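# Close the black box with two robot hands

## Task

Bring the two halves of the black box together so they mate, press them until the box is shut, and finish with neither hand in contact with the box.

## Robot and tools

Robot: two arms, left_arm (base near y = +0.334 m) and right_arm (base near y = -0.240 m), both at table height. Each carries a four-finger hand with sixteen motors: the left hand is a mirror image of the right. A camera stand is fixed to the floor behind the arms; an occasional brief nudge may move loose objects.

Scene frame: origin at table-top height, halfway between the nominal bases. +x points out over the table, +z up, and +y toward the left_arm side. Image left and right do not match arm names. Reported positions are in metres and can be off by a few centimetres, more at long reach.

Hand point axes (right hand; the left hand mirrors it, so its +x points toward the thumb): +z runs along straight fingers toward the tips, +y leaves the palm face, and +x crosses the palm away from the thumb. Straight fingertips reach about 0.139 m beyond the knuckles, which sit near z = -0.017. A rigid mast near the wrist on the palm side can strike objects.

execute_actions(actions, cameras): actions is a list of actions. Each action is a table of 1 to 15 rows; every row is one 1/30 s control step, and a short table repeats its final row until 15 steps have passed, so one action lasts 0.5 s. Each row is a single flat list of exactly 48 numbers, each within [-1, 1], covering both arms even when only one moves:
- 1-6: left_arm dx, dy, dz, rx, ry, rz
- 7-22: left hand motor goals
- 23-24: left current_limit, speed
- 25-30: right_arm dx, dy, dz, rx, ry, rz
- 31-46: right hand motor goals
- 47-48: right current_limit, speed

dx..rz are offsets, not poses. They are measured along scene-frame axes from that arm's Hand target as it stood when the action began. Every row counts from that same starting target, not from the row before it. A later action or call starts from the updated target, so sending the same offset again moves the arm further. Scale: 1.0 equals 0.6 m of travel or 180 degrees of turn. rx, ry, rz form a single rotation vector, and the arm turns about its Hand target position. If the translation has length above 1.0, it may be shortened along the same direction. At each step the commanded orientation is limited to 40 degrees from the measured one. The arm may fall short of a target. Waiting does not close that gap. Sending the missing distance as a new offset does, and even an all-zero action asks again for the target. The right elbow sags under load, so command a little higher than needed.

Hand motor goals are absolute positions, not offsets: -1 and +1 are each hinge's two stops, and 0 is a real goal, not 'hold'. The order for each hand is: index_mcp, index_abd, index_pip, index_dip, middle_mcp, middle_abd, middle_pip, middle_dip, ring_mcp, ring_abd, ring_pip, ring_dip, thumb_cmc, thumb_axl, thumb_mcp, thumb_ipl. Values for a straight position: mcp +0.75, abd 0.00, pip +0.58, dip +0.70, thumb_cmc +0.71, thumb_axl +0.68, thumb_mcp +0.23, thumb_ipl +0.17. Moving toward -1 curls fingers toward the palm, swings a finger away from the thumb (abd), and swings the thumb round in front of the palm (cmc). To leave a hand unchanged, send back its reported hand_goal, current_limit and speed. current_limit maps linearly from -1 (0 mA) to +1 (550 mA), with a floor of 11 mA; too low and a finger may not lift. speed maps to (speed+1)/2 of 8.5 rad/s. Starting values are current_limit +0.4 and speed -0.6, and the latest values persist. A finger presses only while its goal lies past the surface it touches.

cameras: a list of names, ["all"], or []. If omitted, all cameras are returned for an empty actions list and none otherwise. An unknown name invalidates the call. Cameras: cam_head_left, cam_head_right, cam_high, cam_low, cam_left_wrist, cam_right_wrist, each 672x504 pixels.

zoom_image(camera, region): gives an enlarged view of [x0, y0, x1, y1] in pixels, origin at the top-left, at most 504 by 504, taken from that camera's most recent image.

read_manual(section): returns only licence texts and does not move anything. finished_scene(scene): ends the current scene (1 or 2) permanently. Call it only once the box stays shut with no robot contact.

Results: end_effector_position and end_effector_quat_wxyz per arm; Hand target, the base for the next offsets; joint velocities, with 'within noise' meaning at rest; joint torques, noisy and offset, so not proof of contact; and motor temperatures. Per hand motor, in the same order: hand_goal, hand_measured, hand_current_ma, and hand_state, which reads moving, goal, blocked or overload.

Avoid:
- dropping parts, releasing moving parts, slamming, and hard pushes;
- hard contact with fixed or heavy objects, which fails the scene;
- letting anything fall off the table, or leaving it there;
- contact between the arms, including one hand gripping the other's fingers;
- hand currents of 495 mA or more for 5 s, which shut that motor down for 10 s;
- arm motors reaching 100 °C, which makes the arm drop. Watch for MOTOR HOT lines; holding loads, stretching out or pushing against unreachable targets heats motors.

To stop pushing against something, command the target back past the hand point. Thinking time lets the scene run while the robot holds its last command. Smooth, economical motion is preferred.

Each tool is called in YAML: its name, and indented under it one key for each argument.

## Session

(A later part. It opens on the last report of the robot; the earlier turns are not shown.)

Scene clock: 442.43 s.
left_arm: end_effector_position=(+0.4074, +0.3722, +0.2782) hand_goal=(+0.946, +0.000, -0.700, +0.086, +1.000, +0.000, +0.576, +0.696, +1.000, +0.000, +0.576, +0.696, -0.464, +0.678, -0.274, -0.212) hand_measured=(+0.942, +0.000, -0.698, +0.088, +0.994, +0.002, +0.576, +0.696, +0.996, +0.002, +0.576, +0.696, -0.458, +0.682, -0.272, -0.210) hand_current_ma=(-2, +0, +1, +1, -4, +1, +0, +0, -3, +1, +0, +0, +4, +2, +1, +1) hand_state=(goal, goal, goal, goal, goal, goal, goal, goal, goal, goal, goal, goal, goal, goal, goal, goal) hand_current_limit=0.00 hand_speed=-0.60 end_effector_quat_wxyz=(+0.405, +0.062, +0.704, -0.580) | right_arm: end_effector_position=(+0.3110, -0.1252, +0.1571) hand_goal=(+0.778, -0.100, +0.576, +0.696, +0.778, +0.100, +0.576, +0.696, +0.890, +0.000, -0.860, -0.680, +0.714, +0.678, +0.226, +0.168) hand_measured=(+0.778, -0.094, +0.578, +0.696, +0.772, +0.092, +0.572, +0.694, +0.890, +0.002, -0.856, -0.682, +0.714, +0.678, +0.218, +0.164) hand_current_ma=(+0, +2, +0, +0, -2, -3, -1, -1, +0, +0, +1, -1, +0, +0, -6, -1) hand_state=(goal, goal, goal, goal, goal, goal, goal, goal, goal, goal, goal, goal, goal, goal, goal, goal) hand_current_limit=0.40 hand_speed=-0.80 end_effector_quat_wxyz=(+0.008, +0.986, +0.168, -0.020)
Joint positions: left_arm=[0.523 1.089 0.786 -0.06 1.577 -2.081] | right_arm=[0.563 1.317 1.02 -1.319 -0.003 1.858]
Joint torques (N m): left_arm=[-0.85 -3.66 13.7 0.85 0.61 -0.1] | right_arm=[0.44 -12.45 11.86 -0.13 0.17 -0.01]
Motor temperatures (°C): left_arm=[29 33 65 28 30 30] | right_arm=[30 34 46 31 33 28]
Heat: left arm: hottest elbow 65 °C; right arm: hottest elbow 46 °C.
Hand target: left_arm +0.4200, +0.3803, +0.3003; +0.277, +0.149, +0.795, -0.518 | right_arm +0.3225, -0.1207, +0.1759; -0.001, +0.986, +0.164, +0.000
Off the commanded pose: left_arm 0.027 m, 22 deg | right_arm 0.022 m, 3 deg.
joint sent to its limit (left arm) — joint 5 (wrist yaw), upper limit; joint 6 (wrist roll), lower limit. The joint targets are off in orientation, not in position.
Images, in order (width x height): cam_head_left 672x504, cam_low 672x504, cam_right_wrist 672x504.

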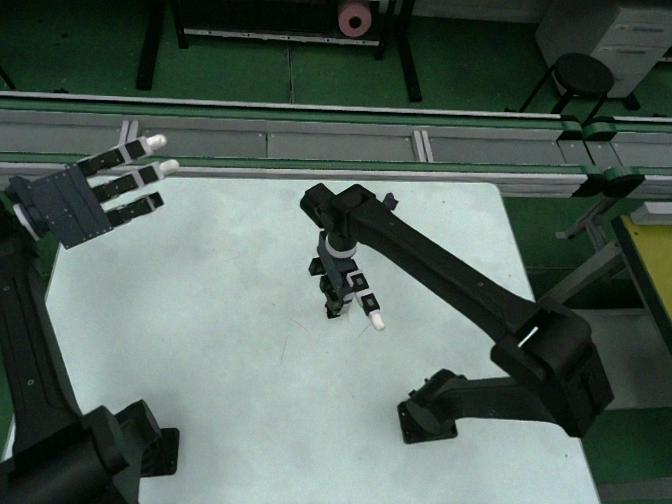

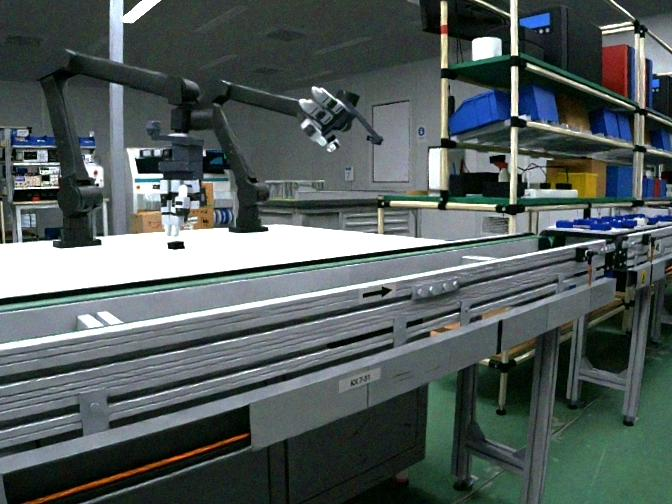

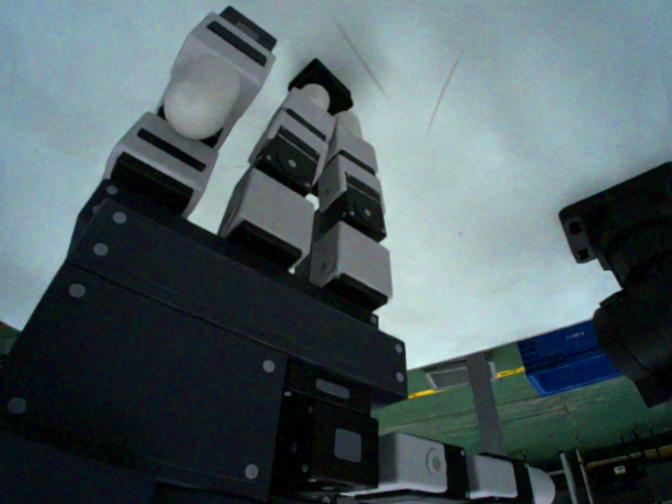

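execute_actions:
  actions:
    - [[0,0,0,0,0,0,0.945,0,-0.70,0.085,1,0,0.576,0.696,1,0,0.576,0.696,-0.465,0.678,-0.275,-0.212,0,-0.6,0,0,0.06,0,0,0,0.777,-0.1,0.576,0.696,0.777,0.1,0.576,0.696,0.89,0,-0.86,-0.68,0.714,0.678,0.226,0.168,0.4,-0.8]]
  cameras: ["cam_right_wrist","cam_low","cam_head_left"]

zoom_image:
  camera: "cam_right_wrist"
  region: [270, 0, 370, 100]

zoom_image:
  camera: "cam_low"
  region: [160, 230, 195, 255]

zoom_image:
  camera: "cam_head_left"
  region: [300, 280, 380, 336]

Scene clock: 444.47 s.
left_arm: end_effector_position=(+0.4074, +0.3722, +0.2782) hand_goal=(+0.946, +0.000, -0.700, +0.086, +1.000, +0.000, +0.576, +0.696, +1.000, +0.000, +0.576, +0.696, -0.464, +0.678, -0.274, -0.212) hand_measured=(+0.942, +0.000, -0.698, +0.088, +0.994, +0.002, +0.576, +0.696, +0.996, +0.002, +0.576, +0.696, -0.458, +0.682, -0.272, -0.210) hand_current_ma=(-2, +0, +1, +1, -4, +1, +0, +0, -3, +1, +0, +0, +4, +2, +1, +1) hand_state=(goal, goal, goal, goal, goal, goal, goal, goal, goal, goal, goal, goal, goal, goal, goal, goal) hand_current_limit=0.00 hand_speed=-0.60 end_effector_quat_wxyz=(+0.405, +0.062, +0.704, -0.580) | right_arm: end_effector_position=(+0.3127, -0.1240, +0.1945) hand_goal=(+0.778, -0.100, +0.576, +0.696, +0.778, +0.100, +0.576, +0.696, +0.890, +0.000, -0.860, -0.680, +0.714, +0.678, +0.226, +0.168) hand_measured=(+0.778, -0.094, +0.578, +0.696, +0.772, +0.092, +0.572, +0.694, +0.890, +0.002, -0.856, -0.682, +0.714, +0.678, +0.218, +0.164) hand_current_ma=(+0, +2, +0, +0, -2, -3, -1, -1, +0, +0, +1, -1, +0, +0, -6, -1) hand_state=(goal, goal, goal, goal, goal, goal, goal, goal, goal, goal, goal, goal, goal, goal, goal, goal) hand_current_limit=0.40 hand_speed=-0.80 end_effector_quat_wxyz=(+0.007, +0.986, +0.168, -0.017)
Joint positions: left_arm=[0.523 1.089 0.786 -0.06 1.577 -2.081] | right_arm=[0.563 1.293 1.101 -1.416 -0.003 1.858]
Joint torques (N m): left_arm=[-0.73 -3.96 13.49 0.72 0.62 -0.11] | right_arm=[0.62 -11.58 12.08 -0.12 0.19 0]
Motor temperatures (°C): left_arm=[29 33 65 28 30 30] | right_arm=[30 34 46 31 33 28]
Heat: left arm: hottest elbow 65 °C; right arm: hottest elbow 46 °C.
Hand target: left_arm +0.4200, +0.3803, +0.3003; +0.277, +0.149, +0.795, -0.518 | right_arm +0.3225, -0.1206, +0.2119; -0.001, +0.986, +0.164, +0.000
Off the commanded pose: left_arm 0.027 m, 22 deg | right_arm 0.020 m, 2 deg.
joint sent to its limit (left arm) — joint 5 (wrist yaw), upper limit; joint 6 (wrist roll), lower limit. The joint targets are off in orientation, not in position.
Images, in order (width x height): cam_head_left 672x504, cam_low 672x504, cam_right_wrist 672x504.

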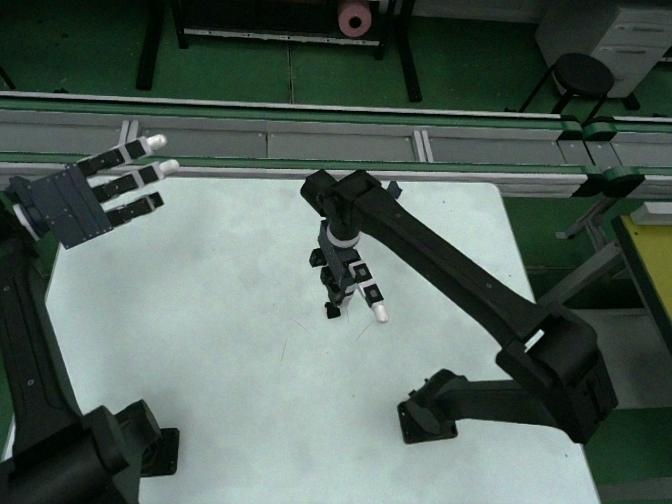

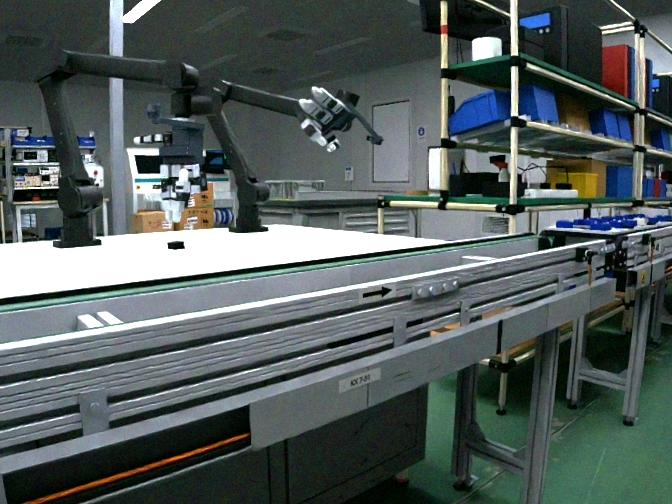

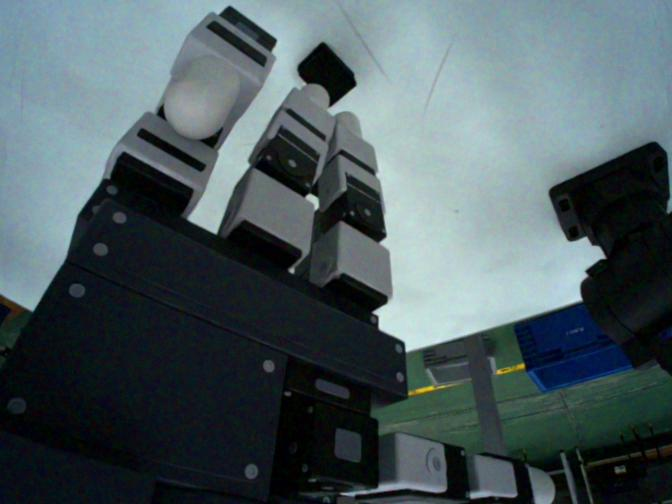

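Scaled by 5.040 from the camera's 672x504 image, which has a finer 960x720 frame.

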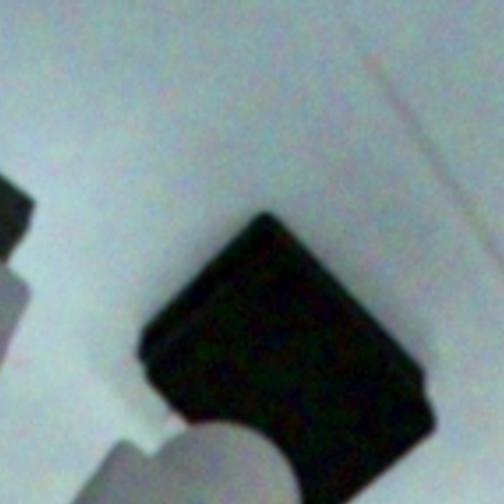

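Scaled by 14.400 from the camera's 672x504 image, which has a finer 960x720 frame.

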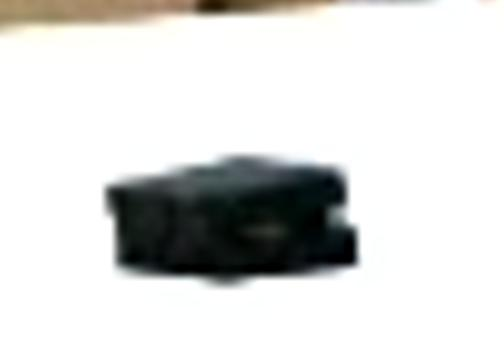

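Scaled by 6.300 from the camera's 672x504 image, which has a finer 960x720 frame.

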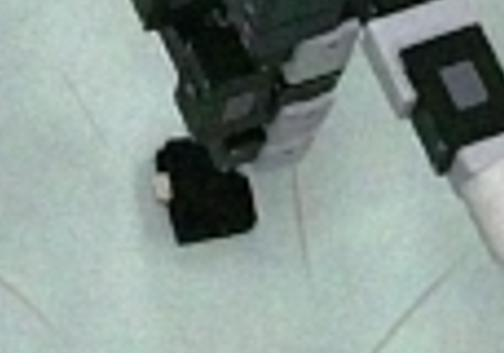

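execute_actions:
  actions:
    - [[0,0,0,0,0,0,0.945,0,-0.70,0.085,1,0,0.576,0.696,1,0,0.576,0.696,-0.465,0.678,-0.275,-0.212,0,-0.6,-0.01,0.047,-0.045,0,0,0,0.777,-0.1,0.576,0.696,0.777,0.1,0.576,0.696,0.89,0,-0.86,-0.68,0.714,0.678,0.226,0.168,0.4,-0.8]]
  cameras: ["cam_right_wrist","cam_low","cam_head_left","cam_head_right"]

zoom_image:
  camera: "cam_right_wrist"
  region: [280, 0, 380, 100]

zoom_image:
  camera: "cam_head_left"
  region: [300, 280, 380, 336]

zoom_image:
  camera: "cam_head_right"
  region: [300, 280, 380, 336]

Scene clock: 448.03 s.
left_arm: end_effector_position=(+0.4074, +0.3722, +0.2782) hand_goal=(+0.946, +0.000, -0.700, +0.086, +1.000, +0.000, +0.576, +0.696, +1.000, +0.000, +0.576, +0.696, -0.464, +0.678, -0.274, -0.212) hand_measured=(+0.942, +0.000, -0.698, +0.088, +0.994, +0.002, +0.576, +0.696, +0.996, +0.002, +0.576, +0.696, -0.458, +0.682, -0.272, -0.210) hand_current_ma=(-2, +0, +1, +1, -4, +1, +0, +0, -3, +1, +0, +0, +4, +2, +1, +1) hand_state=(goal, goal, goal, goal, goal, goal, goal, goal, goal, goal, goal, goal, goal, goal, goal, goal) hand_current_limit=0.00 hand_speed=-0.60 end_effector_quat_wxyz=(+0.405, +0.062, +0.704, -0.580) | right_arm: end_effector_position=(+0.3110, -0.1008, +0.1853) hand_goal=(+0.778, -0.100, +0.576, +0.696, +0.778, +0.100, +0.576, +0.696, +0.890, +0.000, -0.860, -0.680, +0.714, +0.678, +0.226, +0.168) hand_measured=(+0.778, -0.094, +0.578, +0.696, +0.772, +0.092, +0.572, +0.694, +0.890, +0.002, -0.856, -0.682, +0.714, +0.678, +0.218, +0.164) hand_current_ma=(+0, +2, +0, +0, -2, -3, -1, -1, +0, +0, +1, -1, +0, +0, -6, -1) hand_state=(goal, goal, goal, goal, goal, goal, goal, goal, goal, goal, goal, goal, goal, goal, goal, goal) hand_current_limit=0.40 hand_speed=-0.80 end_effector_quat_wxyz=(+0.002, +0.986, +0.164, -0.006)
Joint positions: left_arm=[0.523 1.089 0.786 -0.06 1.577 -2.081] | right_arm=[0.617 1.316 1.101 -1.368 -0.003 1.919]
Joint torques (N m): left_arm=[-0.91 -4.19 13.55 0.66 0.64 -0.12] | right_arm=[1.55 -9.93 9.81 0.91 0.14 0.08]
Motor temperatures (°C): left_arm=[29 33 65 28 30 30] | right_arm=[30 34 46 31 33 28]
Heat: left arm: hottest elbow 65 °C; right arm: hottest elbow 46 °C.
Hand target: left_arm +0.4200, +0.3803, +0.3003; +0.277, +0.149, +0.795, -0.518 | right_arm +0.3165, -0.0924, +0.1849; -0.001, +0.986, +0.165, +0.000
Off the commanded pose: left_arm 0.027 m, 22 deg | right_arm 0.010 m, 1 deg.
joint sent to its limit (left arm) — joint 5 (wrist yaw), upper limit; joint 6 (wrist roll), lower limit. The joint targets are off in orientation, not in position.
Images, in order (width x height): cam_head_left 672x504, cam_head_right 672x504, cam_low 672x504, cam_right_wrist 672x504.

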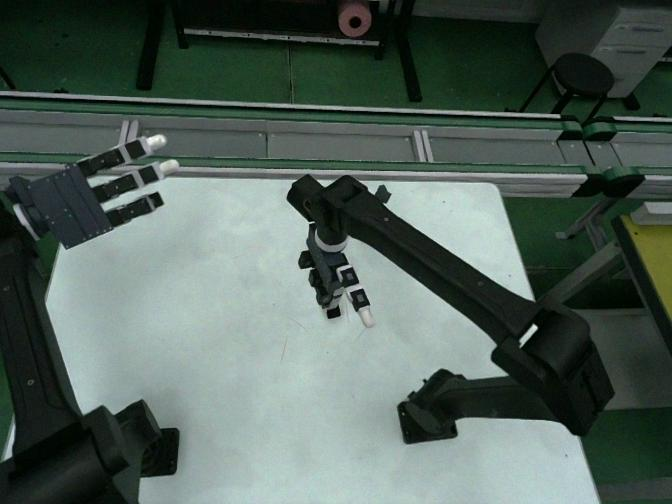

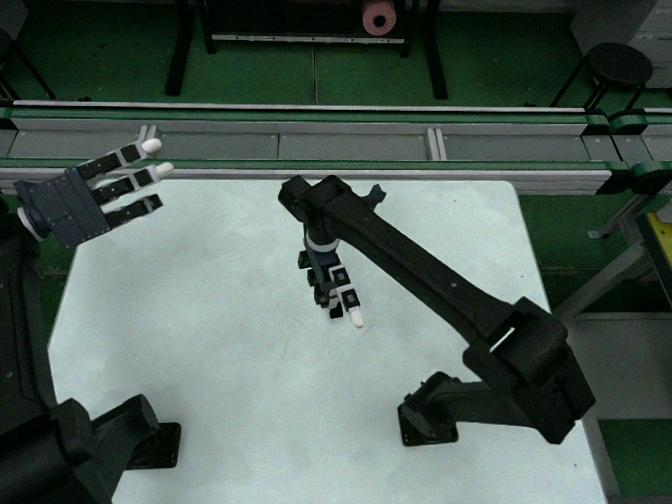

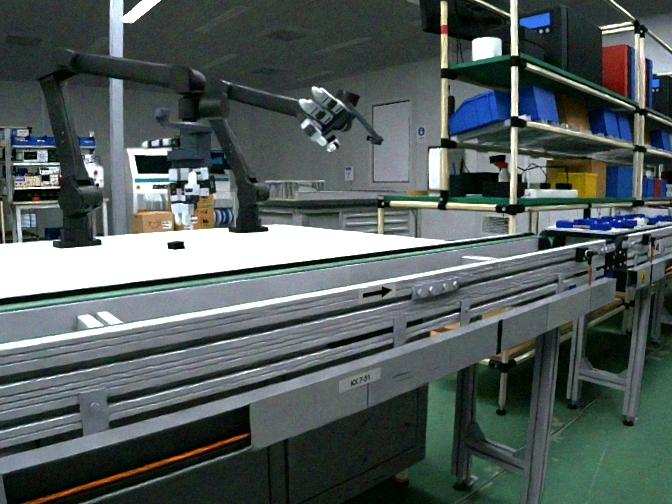

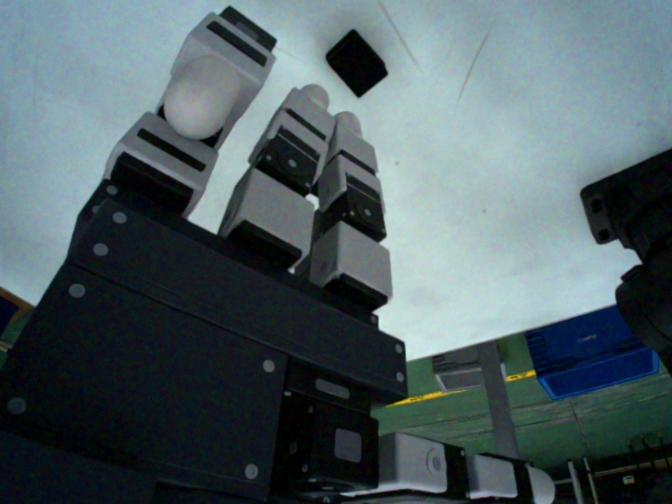

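Scaled by 5.040 from the camera's 672x504 image, which has a finer 960x720 frame.

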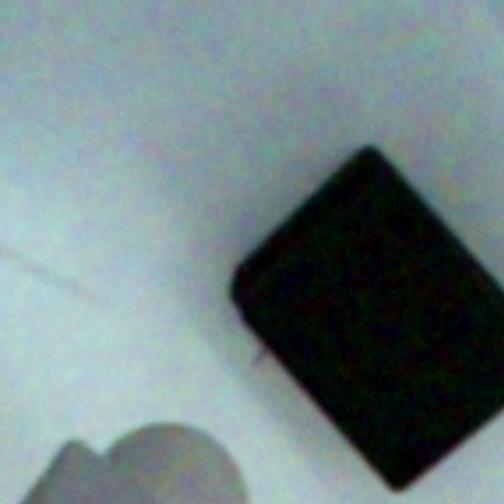

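Scaled by 6.300 from the camera's 672x504 image, which has a finer 960x720 frame.

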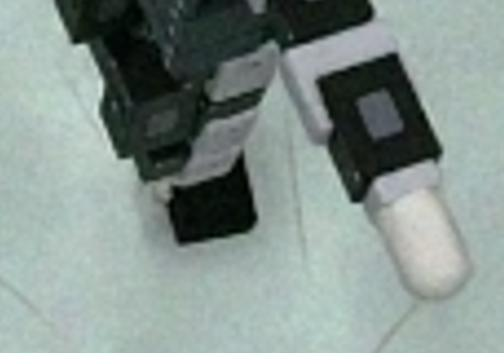

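Scaled by 6.300 from the camera's 672x504 image, which has a finer 960x720 frame.

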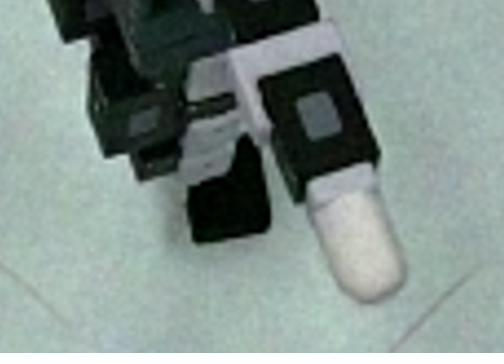

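zoom_image:
  camera: "cam_right_wrist"
  region: [310, 15, 400, 105]

zoom_image:
  camera: "cam_low"
  region: [160, 230, 195, 255]

Scaled by 5.600 from the camera's 672x504 image, which has a finer 960x720 frame.

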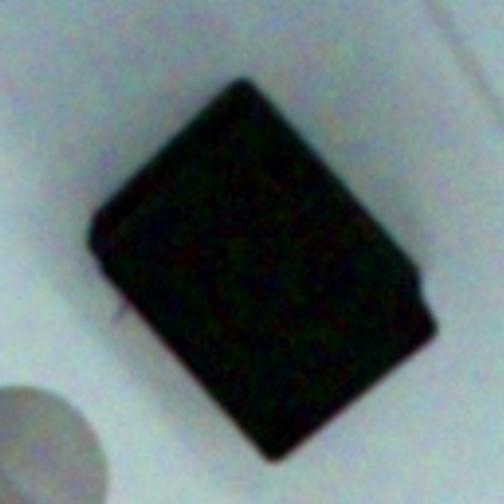

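Scaled by 14.400 from the camera's 672x504 image, which has a finer 960x720 frame.

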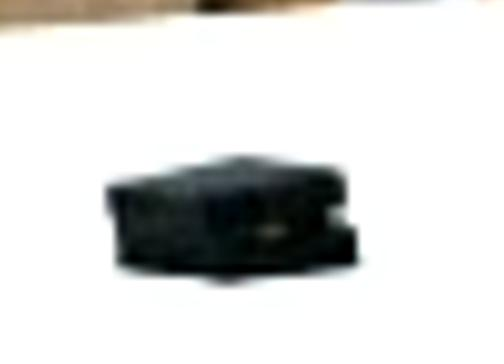

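execute_actions:
  actions:
    - [[0,0,0,0,0,0,0.945,0,-0.70,0.085,1,0,0.576,0.696,1,0,0.576,0.696,-0.465,0.678,-0.275,-0.212,0,-0.6,-0.022,-0.057,0,0,0,-0.061,0.777,0.2,0.576,0.696,0.777,-0.2,0.576,0.696,0.89,0,-0.86,-0.68,0.714,0.678,0.226,0.168,0.4,-0.7]]
    - [[0,0,0,0,0,0,0.945,0,-0.70,0.085,1,0,0.576,0.696,1,0,0.576,0.696,-0.465,0.678,-0.275,-0.212,0,-0.6,0,0,-0.045,0,0,0,0.777,0.2,0.576,0.696,0.777,-0.2,0.576,0.696,0.89,0,-0.86,-0.68,0.714,0.678,0.226,0.168,0.4,-0.8]]
  cameras: ["cam_right_wrist","cam_low","cam_head_left","cam_head_right"]

zoom_image:
  camera: "cam_right_wrist"
  region: [260, 20, 400, 150]

zoom_image:
  camera: "cam_low"
  region: [140, 210, 210, 260]

zoom_image:
  camera: "cam_head_left"
  region: [300, 280, 380, 336]

Scene clock: 458.80 s.
left_arm: end_effector_position=(+0.4074, +0.3722, +0.2782) hand_goal=(+0.946, +0.000, -0.700, +0.086, +1.000, +0.000, +0.576, +0.696, +1.000, +0.000, +0.576, +0.696, -0.464, +0.678, -0.274, -0.212) hand_measured=(+0.942, +0.000, -0.698, +0.088, +0.994, +0.002, +0.576, +0.696, +0.996, +0.002, +0.576, +0.696, -0.458, +0.682, -0.272, -0.210) hand_current_ma=(-2, +0, +1, +1, -4, +1, +0, +0, -3, +1, +0, +0, +4, +2, +1, +1) hand_state=(goal, goal, goal, goal, goal, goal, goal, goal, goal, goal, goal, goal, goal, goal, goal, goal) hand_current_limit=0.00 hand_speed=-0.60 end_effector_quat_wxyz=(+0.405, +0.062, +0.704, -0.580) | right_arm: end_effector_position=(+0.2988, -0.1266, +0.1579) hand_goal=(+0.778, +0.200, +0.576, +0.696, +0.778, -0.200, +0.576, +0.696, +0.890, +0.000, -0.860, -0.680, +0.714, +0.678, +0.226, +0.168) hand_measured=(+0.778, +0.194, +0.578, +0.696, +0.774, -0.196, +0.572, +0.694, +0.890, +0.002, -0.856, -0.682, +0.714, +0.678, +0.218, +0.164) hand_current_ma=(+0, -1, +0, +0, -1, +1, -1, -1, +0, +0, +1, -1, +0, +0, -6, -1) hand_state=(goal, goal, goal, goal, goal, goal, goal, goal, goal, goal, goal, goal, goal, goal, goal, goal) hand_current_limit=0.40 hand_speed=-0.80 end_effector_quat_wxyz=(+0.003, +0.997, +0.078, -0.007)
Joint positions: left_arm=[0.523 1.089 0.786 -0.06 1.577 -2.081] | right_arm=[0.554 1.302 1.012 -1.297 -0.002 2.029]
Joint torques (N m): left_arm=[-0.15 -4.25 13.68 0.7 0.65 -0.11] | right_arm=[0.44 -10.75 8.64 0.88 0.12 0.09]
Motor temperatures (°C): left_arm=[29 33 66 28 30 30] | right_arm=[30 34 46 31 33 28]
Heat: left arm: hottest elbow 66 °C; right arm: hottest elbow 46 °C.
Hand target: left_arm +0.4200, +0.3803, +0.3003; +0.277, +0.149, +0.795, -0.518 | right_arm +0.3033, -0.1267, +0.1578; +0.000, +0.998, +0.069, +0.000
Off the commanded pose: left_arm 0.027 m, 22 deg | right_arm 0.004 m, 1 deg.
joint sent to its limit (left arm) — joint 5 (wrist yaw), upper limit; joint 6 (wrist roll), lower limit. The joint targets are off in orientation, not in position.
Images, in order (width x height): cam_head_left 672x504, cam_head_right 672x504, cam_low 672x504, cam_right_wrist 672x504.

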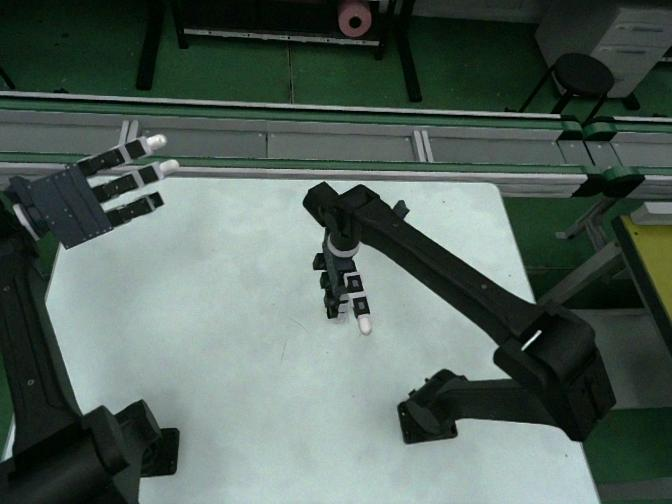

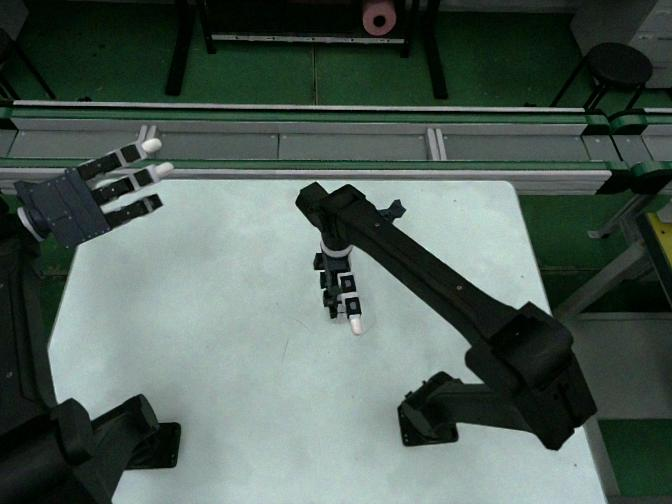

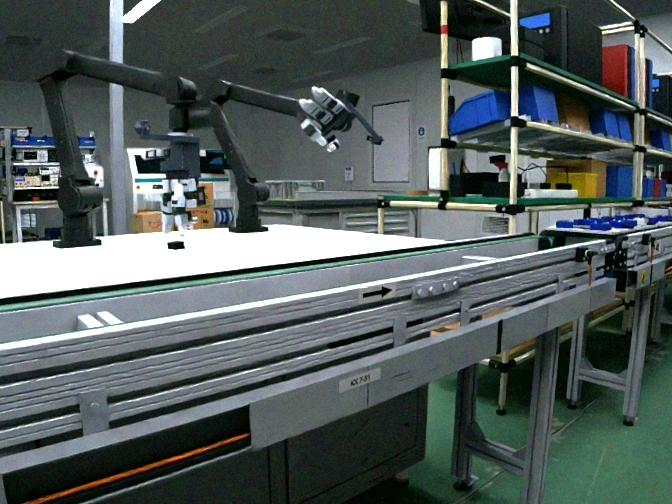

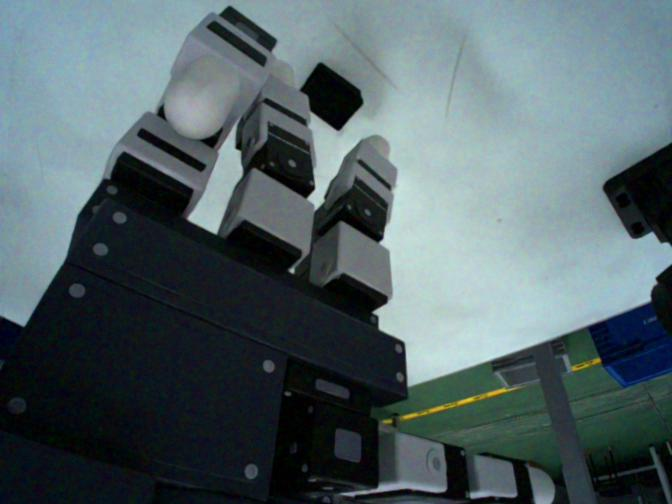

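Scaled by 3.600 from the camera's 672x504 image, which has a finer 960x720 frame.

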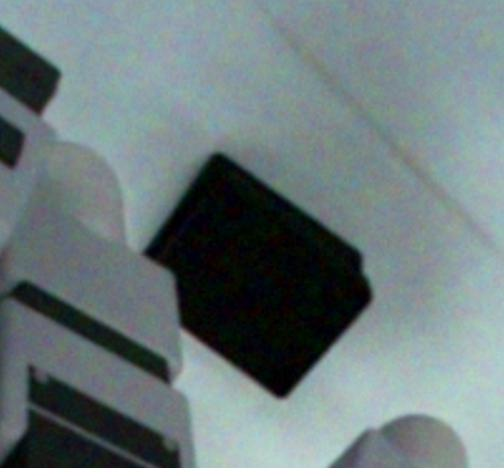

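Scaled by 7.200 from the camera's 672x504 image, which has a finer 960x720 frame.

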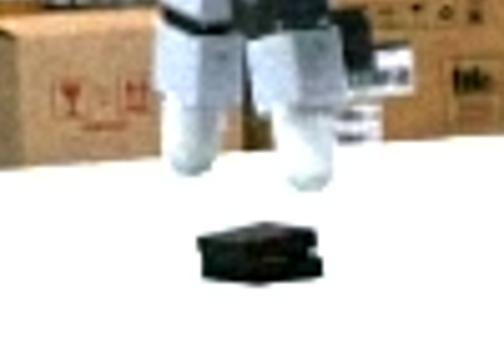

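Scaled by 6.300 from the camera's 672x504 image, which has a finer 960x720 frame.

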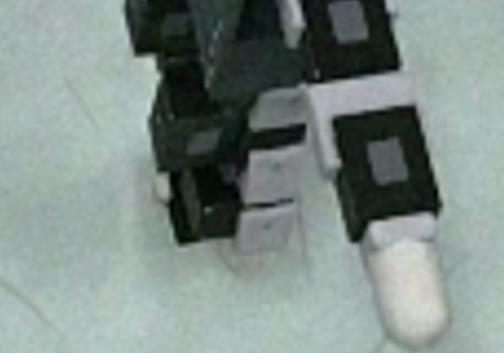

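execute_actions:
  actions:
    - [[0,0,0,0,0,0,0.945,0,-0.70,0.085,1,0,0.576,0.696,1,0,0.576,0.696,-0.465,0.678,-0.275,-0.212,0,-0.6,-0.002,0.018,-0.022,0,0,0,0.777,0.2,0.576,0.696,0.777,-0.2,0.576,0.696,0.89,0,-0.86,-0.68,0.714,0.678,0.226,0.168,0.4,-0.8]]
  cameras: ["cam_right_wrist","cam_low"]

zoom_image:
  camera: "cam_right_wrist"
  region: [260, 20, 400, 150]

zoom_image:
  camera: "cam_low"
  region: [140, 210, 210, 260]

Scene clock: 467.33 s.
left_arm: end_effector_position=(+0.4074, +0.3722, +0.2782) hand_goal=(+0.946, +0.000, -0.700, +0.086, +1.000, +0.000, +0.576, +0.696, +1.000, +0.000, +0.576, +0.696, -0.464, +0.678, -0.274, -0.212) hand_measured=(+0.942, +0.000, -0.698, +0.088, +0.994, +0.002, +0.576, +0.696, +0.996, +0.002, +0.576, +0.696, -0.458, +0.682, -0.272, -0.210) hand_current_ma=(-2, +0, +1, +1, -4, +1, +0, +0, -3, +1, +0, +0, +4, +2, +1, +1) hand_state=(goal, goal, goal, goal, goal, goal, goal, goal, goal, goal, goal, goal, goal, goal, goal, goal) hand_current_limit=0.00 hand_speed=-0.60 end_effector_quat_wxyz=(+0.405, +0.062, +0.704, -0.580) | right_arm: end_effector_position=(+0.3008, -0.1222, +0.1501) hand_goal=(+0.778, +0.200, +0.576, +0.696, +0.778, -0.200, +0.576, +0.696, +0.890, +0.000, -0.860, -0.680, +0.714, +0.678, +0.226, +0.168) hand_measured=(+0.778, +0.196, +0.578, +0.696, +0.774, -0.196, +0.572, +0.694, +0.890, +0.002, -0.856, -0.682, +0.714, +0.678, +0.218, +0.164) hand_current_ma=(+0, -1, +0, +0, -1, +1, -1, -1, +0, +0, +1, -1, +0, +0, -6, -1) hand_state=(goal, goal, goal, goal, goal, goal, goal, goal, goal, goal, goal, goal, goal, goal, goal, goal) hand_current_limit=0.40 hand_speed=-0.80 end_effector_quat_wxyz=(-0.001, +0.998, +0.067, +0.001)
Joint positions: left_arm=[0.523 1.089 0.786 -0.06 1.577 -2.081] | right_arm=[0.557 1.311 1.002 -1.259 -0.002 2.055]
Joint torques (N m): left_arm=[-0.32 -4.54 13.49 0.85 0.6 -0.15] | right_arm=[1.9 -9.41 8.44 0.91 0.11 0.09]
Motor temperatures (°C): left_arm=[29 33 67 28 30 30] | right_arm=[30 34 45 31 33 28]
Heat: left arm: hottest elbow 67 °C; right arm: hottest elbow 45 °C.
Hand target: left_arm +0.4200, +0.3803, +0.3003; +0.277, +0.149, +0.795, -0.518 | right_arm +0.3021, -0.1158, +0.1448; +0.000, +0.998, +0.069, +0.000
Off the commanded pose: left_arm 0.027 m, 22 deg | right_arm 0.008 m, 0 deg.
joint sent to its limit (left arm) — joint 5 (wrist yaw), upper limit; joint 6 (wrist roll), lower limit. The joint targets are off in orientation, not in position.
Images, in order (width x height): cam_low 672x504, cam_right_wrist 672x504.

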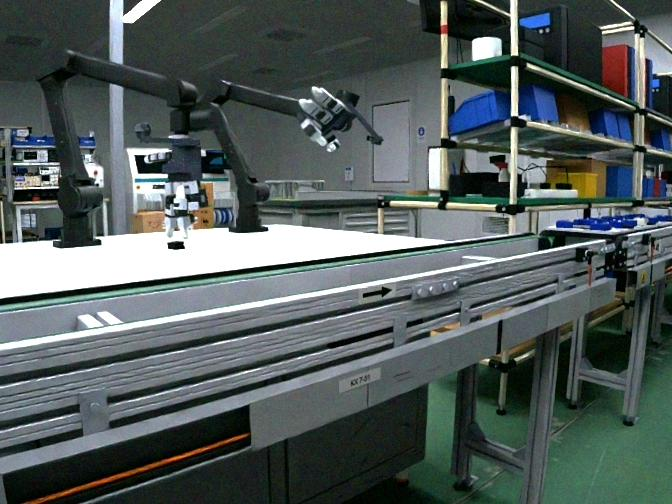

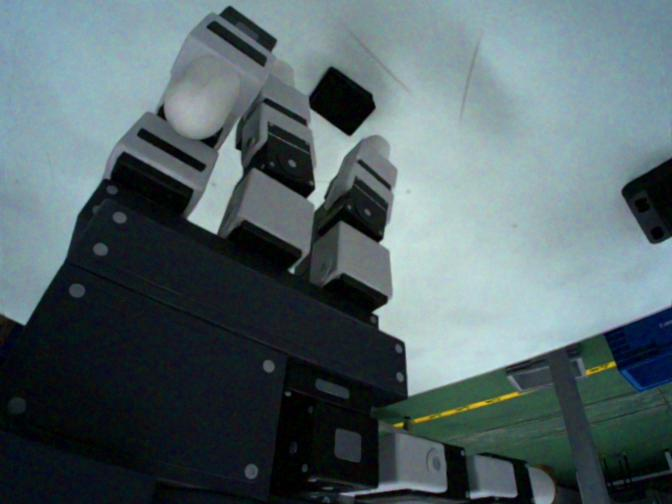

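Scaled by 3.600 from the camera's 672x504 image, which has a finer 960x720 frame.

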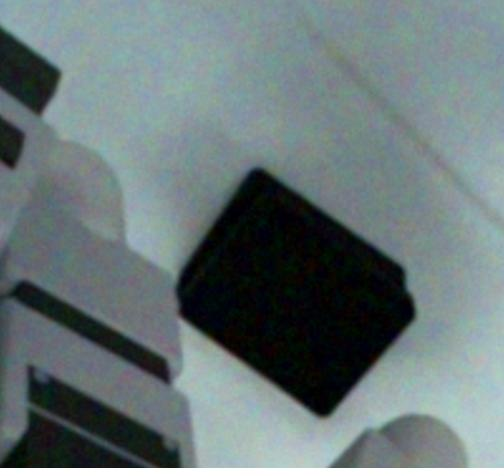

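Scaled by 7.200 from the camera's 672x504 image, which has a finer 960x720 frame.

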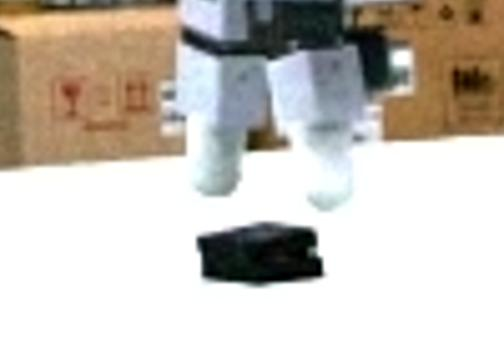

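execute_actions:
  actions:
    - [[0,0,0,0,0,0,0.945,0,-0.70,0.085,1,0,0.576,0.696,1,0,0.576,0.696,-0.465,0.678,-0.275,-0.212,0,-0.6,-0.013,-0.003,-0.007,0,0,0,0.777,0.2,0.576,0.696,0.777,-0.2,0.576,0.696,0.89,0,-0.86,-0.68,0.714,0.678,0.226,0.168,0.4,-0.8]]
  cameras: ["cam_right_wrist","cam_low"]

zoom_image:
  camera: "cam_right_wrist"
  region: [260, 20, 400, 150]

zoom_image:
  camera: "cam_low"
  region: [140, 210, 210, 260]

Scene clock: 472.57 s.
left_arm: end_effector_position=(+0.4074, +0.3722, +0.2782) hand_goal=(+0.946, +0.000, -0.700, +0.086, +1.000, +0.000, +0.576, +0.696, +1.000, +0.000, +0.576, +0.696, -0.464, +0.678, -0.274, -0.212) hand_measured=(+0.942, +0.000, -0.698, +0.088, +0.994, +0.002, +0.576, +0.696, +0.996, +0.002, +0.576, +0.696, -0.458, +0.682, -0.272, -0.210) hand_current_ma=(-2, +0, +1, +1, -4, +1, +0, +0, -3, +1, +0, +0, +4, +2, +1, +1) hand_state=(goal, goal, goal, goal, goal, goal, goal, goal, goal, goal, goal, goal, goal, goal, goal, goal) hand_current_limit=0.00 hand_speed=-0.60 end_effector_quat_wxyz=(+0.405, +0.062, +0.704, -0.580) | right_arm: end_effector_position=(+0.2929, -0.1238, +0.1411) hand_goal=(+0.778, +0.200, +0.576, +0.696, +0.778, -0.200, +0.576, +0.696, +0.890, +0.000, -0.860, -0.680, +0.714, +0.678, +0.226, +0.168) hand_measured=(+0.778, +0.196, +0.578, +0.696, +0.774, -0.196, +0.572, +0.694, +0.890, +0.002, -0.856, -0.682, +0.714, +0.678, +0.218, +0.164) hand_current_ma=(+0, -1, +0, +0, -1, +1, -1, -1, +0, +0, +1, -1, +0, +0, -6, -1) hand_state=(goal, goal, goal, goal, goal, goal, goal, goal, goal, goal, goal, goal, goal, goal, goal, goal) hand_current_limit=0.40 hand_speed=-0.80 end_effector_quat_wxyz=(+0.003, +0.998, +0.067, -0.006)
Joint positions: left_arm=[0.523 1.089 0.786 -0.06 1.577 -2.081] | right_arm=[0.566 1.311 0.974 -1.248 -0.002 2.065]
Joint torques (N m): left_arm=[-0.38 -3.96 13.61 0.61 0.6 -0.16] | right_arm=[1.96 -10.64 8.44 0.88 0.11 0.07]
Motor temperatures (°C): left_arm=[29 33 67 28 30 30] | right_arm=[30 34 44 31 33 28]
Heat: left arm: hottest elbow 67 °C; right arm: hottest elbow 44 °C.
Hand target: left_arm +0.4200, +0.3803, +0.3003; +0.277, +0.149, +0.795, -0.518 | right_arm +0.2943, -0.1176, +0.1405; -0.001, +0.998, +0.069, +0.000
Off the commanded pose: left_arm 0.027 m, 22 deg | right_arm 0.006 m, 1 deg.
joint sent to its limit (left arm) — joint 5 (wrist yaw), upper limit; joint 6 (wrist roll), lower limit. The joint targets are off in orientation, not in position.
Images, in order (width x height): cam_low 672x504, cam_right_wrist 672x504.

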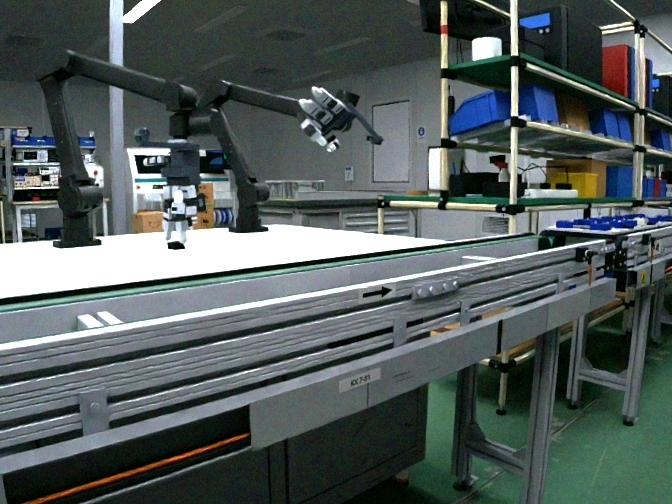

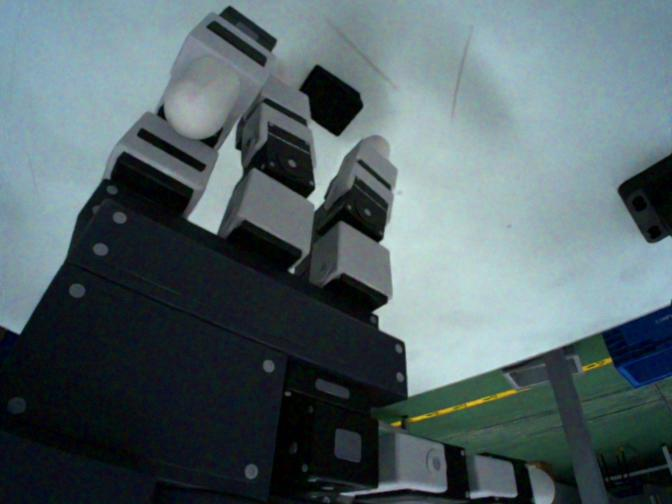

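Scaled by 3.600 from the camera's 672x504 image, which has a finer 960x720 frame.

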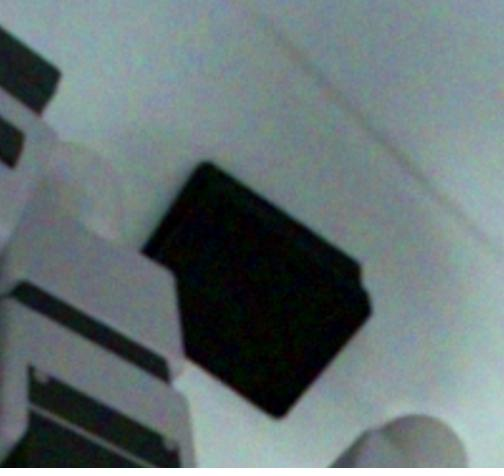

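Scaled by 7.200 from the camera's 672x504 image, which has a finer 960x720 frame.

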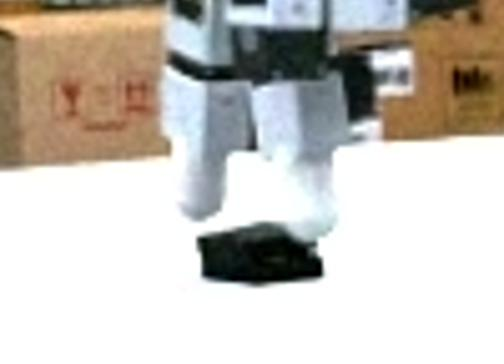

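execute_actions:
  actions:
    - [[0,0,0,0,0,0,0.945,0,-0.70,0.085,1,0,0.576,0.696,1,0,0.576,0.696,-0.465,0.678,-0.275,-0.212,0,-0.6,0.0075,0,-0.013,0,0,0,0.777,0.2,0.576,0.696,0.777,-0.2,0.576,0.696,0.89,0,-0.86,-0.68,0.714,0.678,0.226,0.168,0.4,-0.8]]
  cameras: ["cam_right_wrist","cam_low"]

zoom_image:
  camera: "cam_right_wrist"
  region: [260, 20, 400, 150]

zoom_image:
  camera: "cam_low"
  region: [140, 210, 210, 260]

Scene clock: 475.53 s.
left_arm: end_effector_position=(+0.4074, +0.3722, +0.2782) hand_goal=(+0.946, +0.000, -0.700, +0.086, +1.000, +0.000, +0.576, +0.696, +1.000, +0.000, +0.576, +0.696, -0.464, +0.678, -0.274, -0.212) hand_measured=(+0.942, +0.000, -0.698, +0.088, +0.994, +0.002, +0.576, +0.696, +0.996, +0.002, +0.576, +0.696, -0.458, +0.682, -0.272, -0.210) hand_current_ma=(-2, +0, +1, +1, -4, +1, +0, +0, -3, +1, +0, +0, +4, +2, +1, +1) hand_state=(goal, goal, goal, goal, goal, goal, goal, goal, goal, goal, goal, goal, goal, goal, goal, goal) hand_current_limit=0.00 hand_speed=-0.60 end_effector_quat_wxyz=(+0.405, +0.062, +0.704, -0.580) | right_arm: end_effector_position=(+0.2962, -0.1214, +0.1385) hand_goal=(+0.778, +0.200, +0.576, +0.696, +0.778, -0.200, +0.576, +0.696, +0.890, +0.000, -0.860, -0.680, +0.714, +0.678, +0.226, +0.168) hand_measured=(+0.778, +0.196, +0.578, +0.696, +0.774, -0.196, +0.572, +0.694, +0.890, +0.002, -0.856, -0.682, +0.714, +0.678, +0.218, +0.164) hand_current_ma=(+0, -1, +0, +0, -1, +1, -1, -1, +0, +0, +1, -1, +0, +0, -6, -1) hand_state=(goal, goal, goal, goal, goal, goal, goal, goal, goal, goal, goal, goal, goal, goal, goal, goal) hand_current_limit=0.40 hand_speed=-0.80 end_effector_quat_wxyz=(-0.002, +0.998, +0.067, +0.001)
Joint positions: left_arm=[0.523 1.089 0.786 -0.06 1.577 -2.081] | right_arm=[0.566 1.311 0.97 -1.226 -0.002 2.065]
Joint torques (N m): left_arm=[-0.62 -3.9 13.72 0.77 0.64 -0.15] | right_arm=[1.61 -9.11 8.27 0.85 0.12 0.03]
Motor temperatures (°C): left_arm=[29 33 67 28 30 30] | right_arm=[30 34 44 31 33 28]
Heat: left arm: hottest elbow 67 °C; right arm: hottest elbow 44 °C.
Hand target: left_arm +0.4200, +0.3803, +0.3003; +0.277, +0.149, +0.795, -0.518 | right_arm +0.2988, -0.1176, +0.1327; +0.000, +0.998, +0.069, +0.000
Off the commanded pose: left_arm 0.027 m, 22 deg | right_arm 0.007 m, 0 deg.
joint sent to its limit (left arm) — joint 5 (wrist yaw), upper limit; joint 6 (wrist roll), lower limit. The joint targets are off in orientation, not in position.
Images, in order (width x height): cam_low 672x504, cam_right_wrist 672x504.

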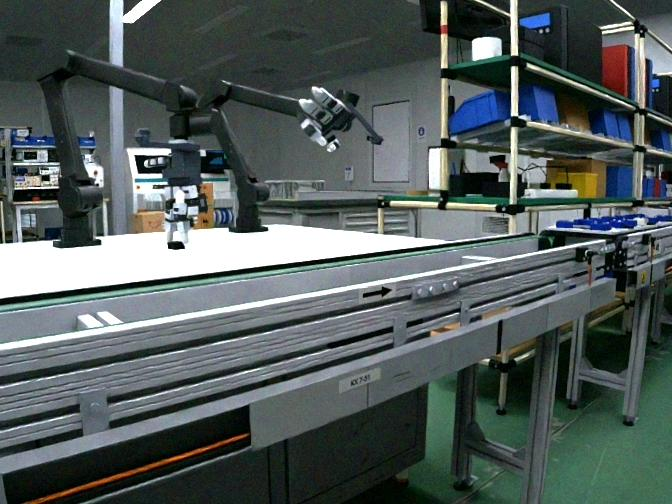

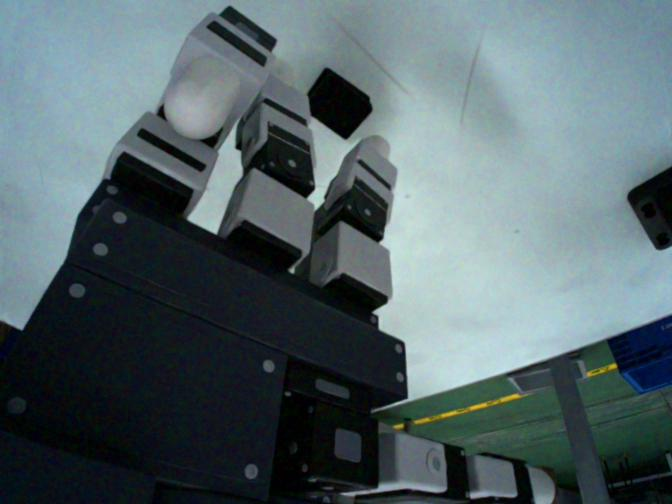

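Scaled by 3.600 from the camera's 672x504 image, which has a finer 960x720 frame.

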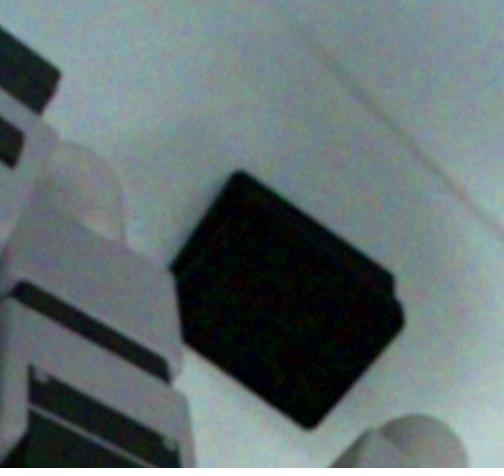

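Scaled by 7.200 from the camera's 672x504 image, which has a finer 960x720 frame.

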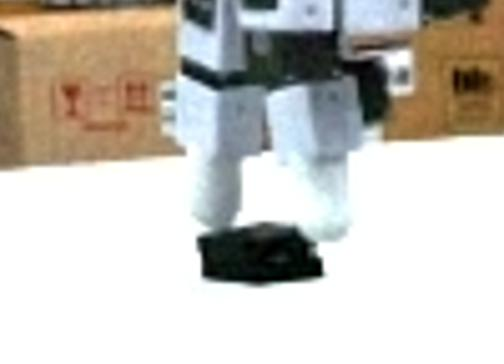

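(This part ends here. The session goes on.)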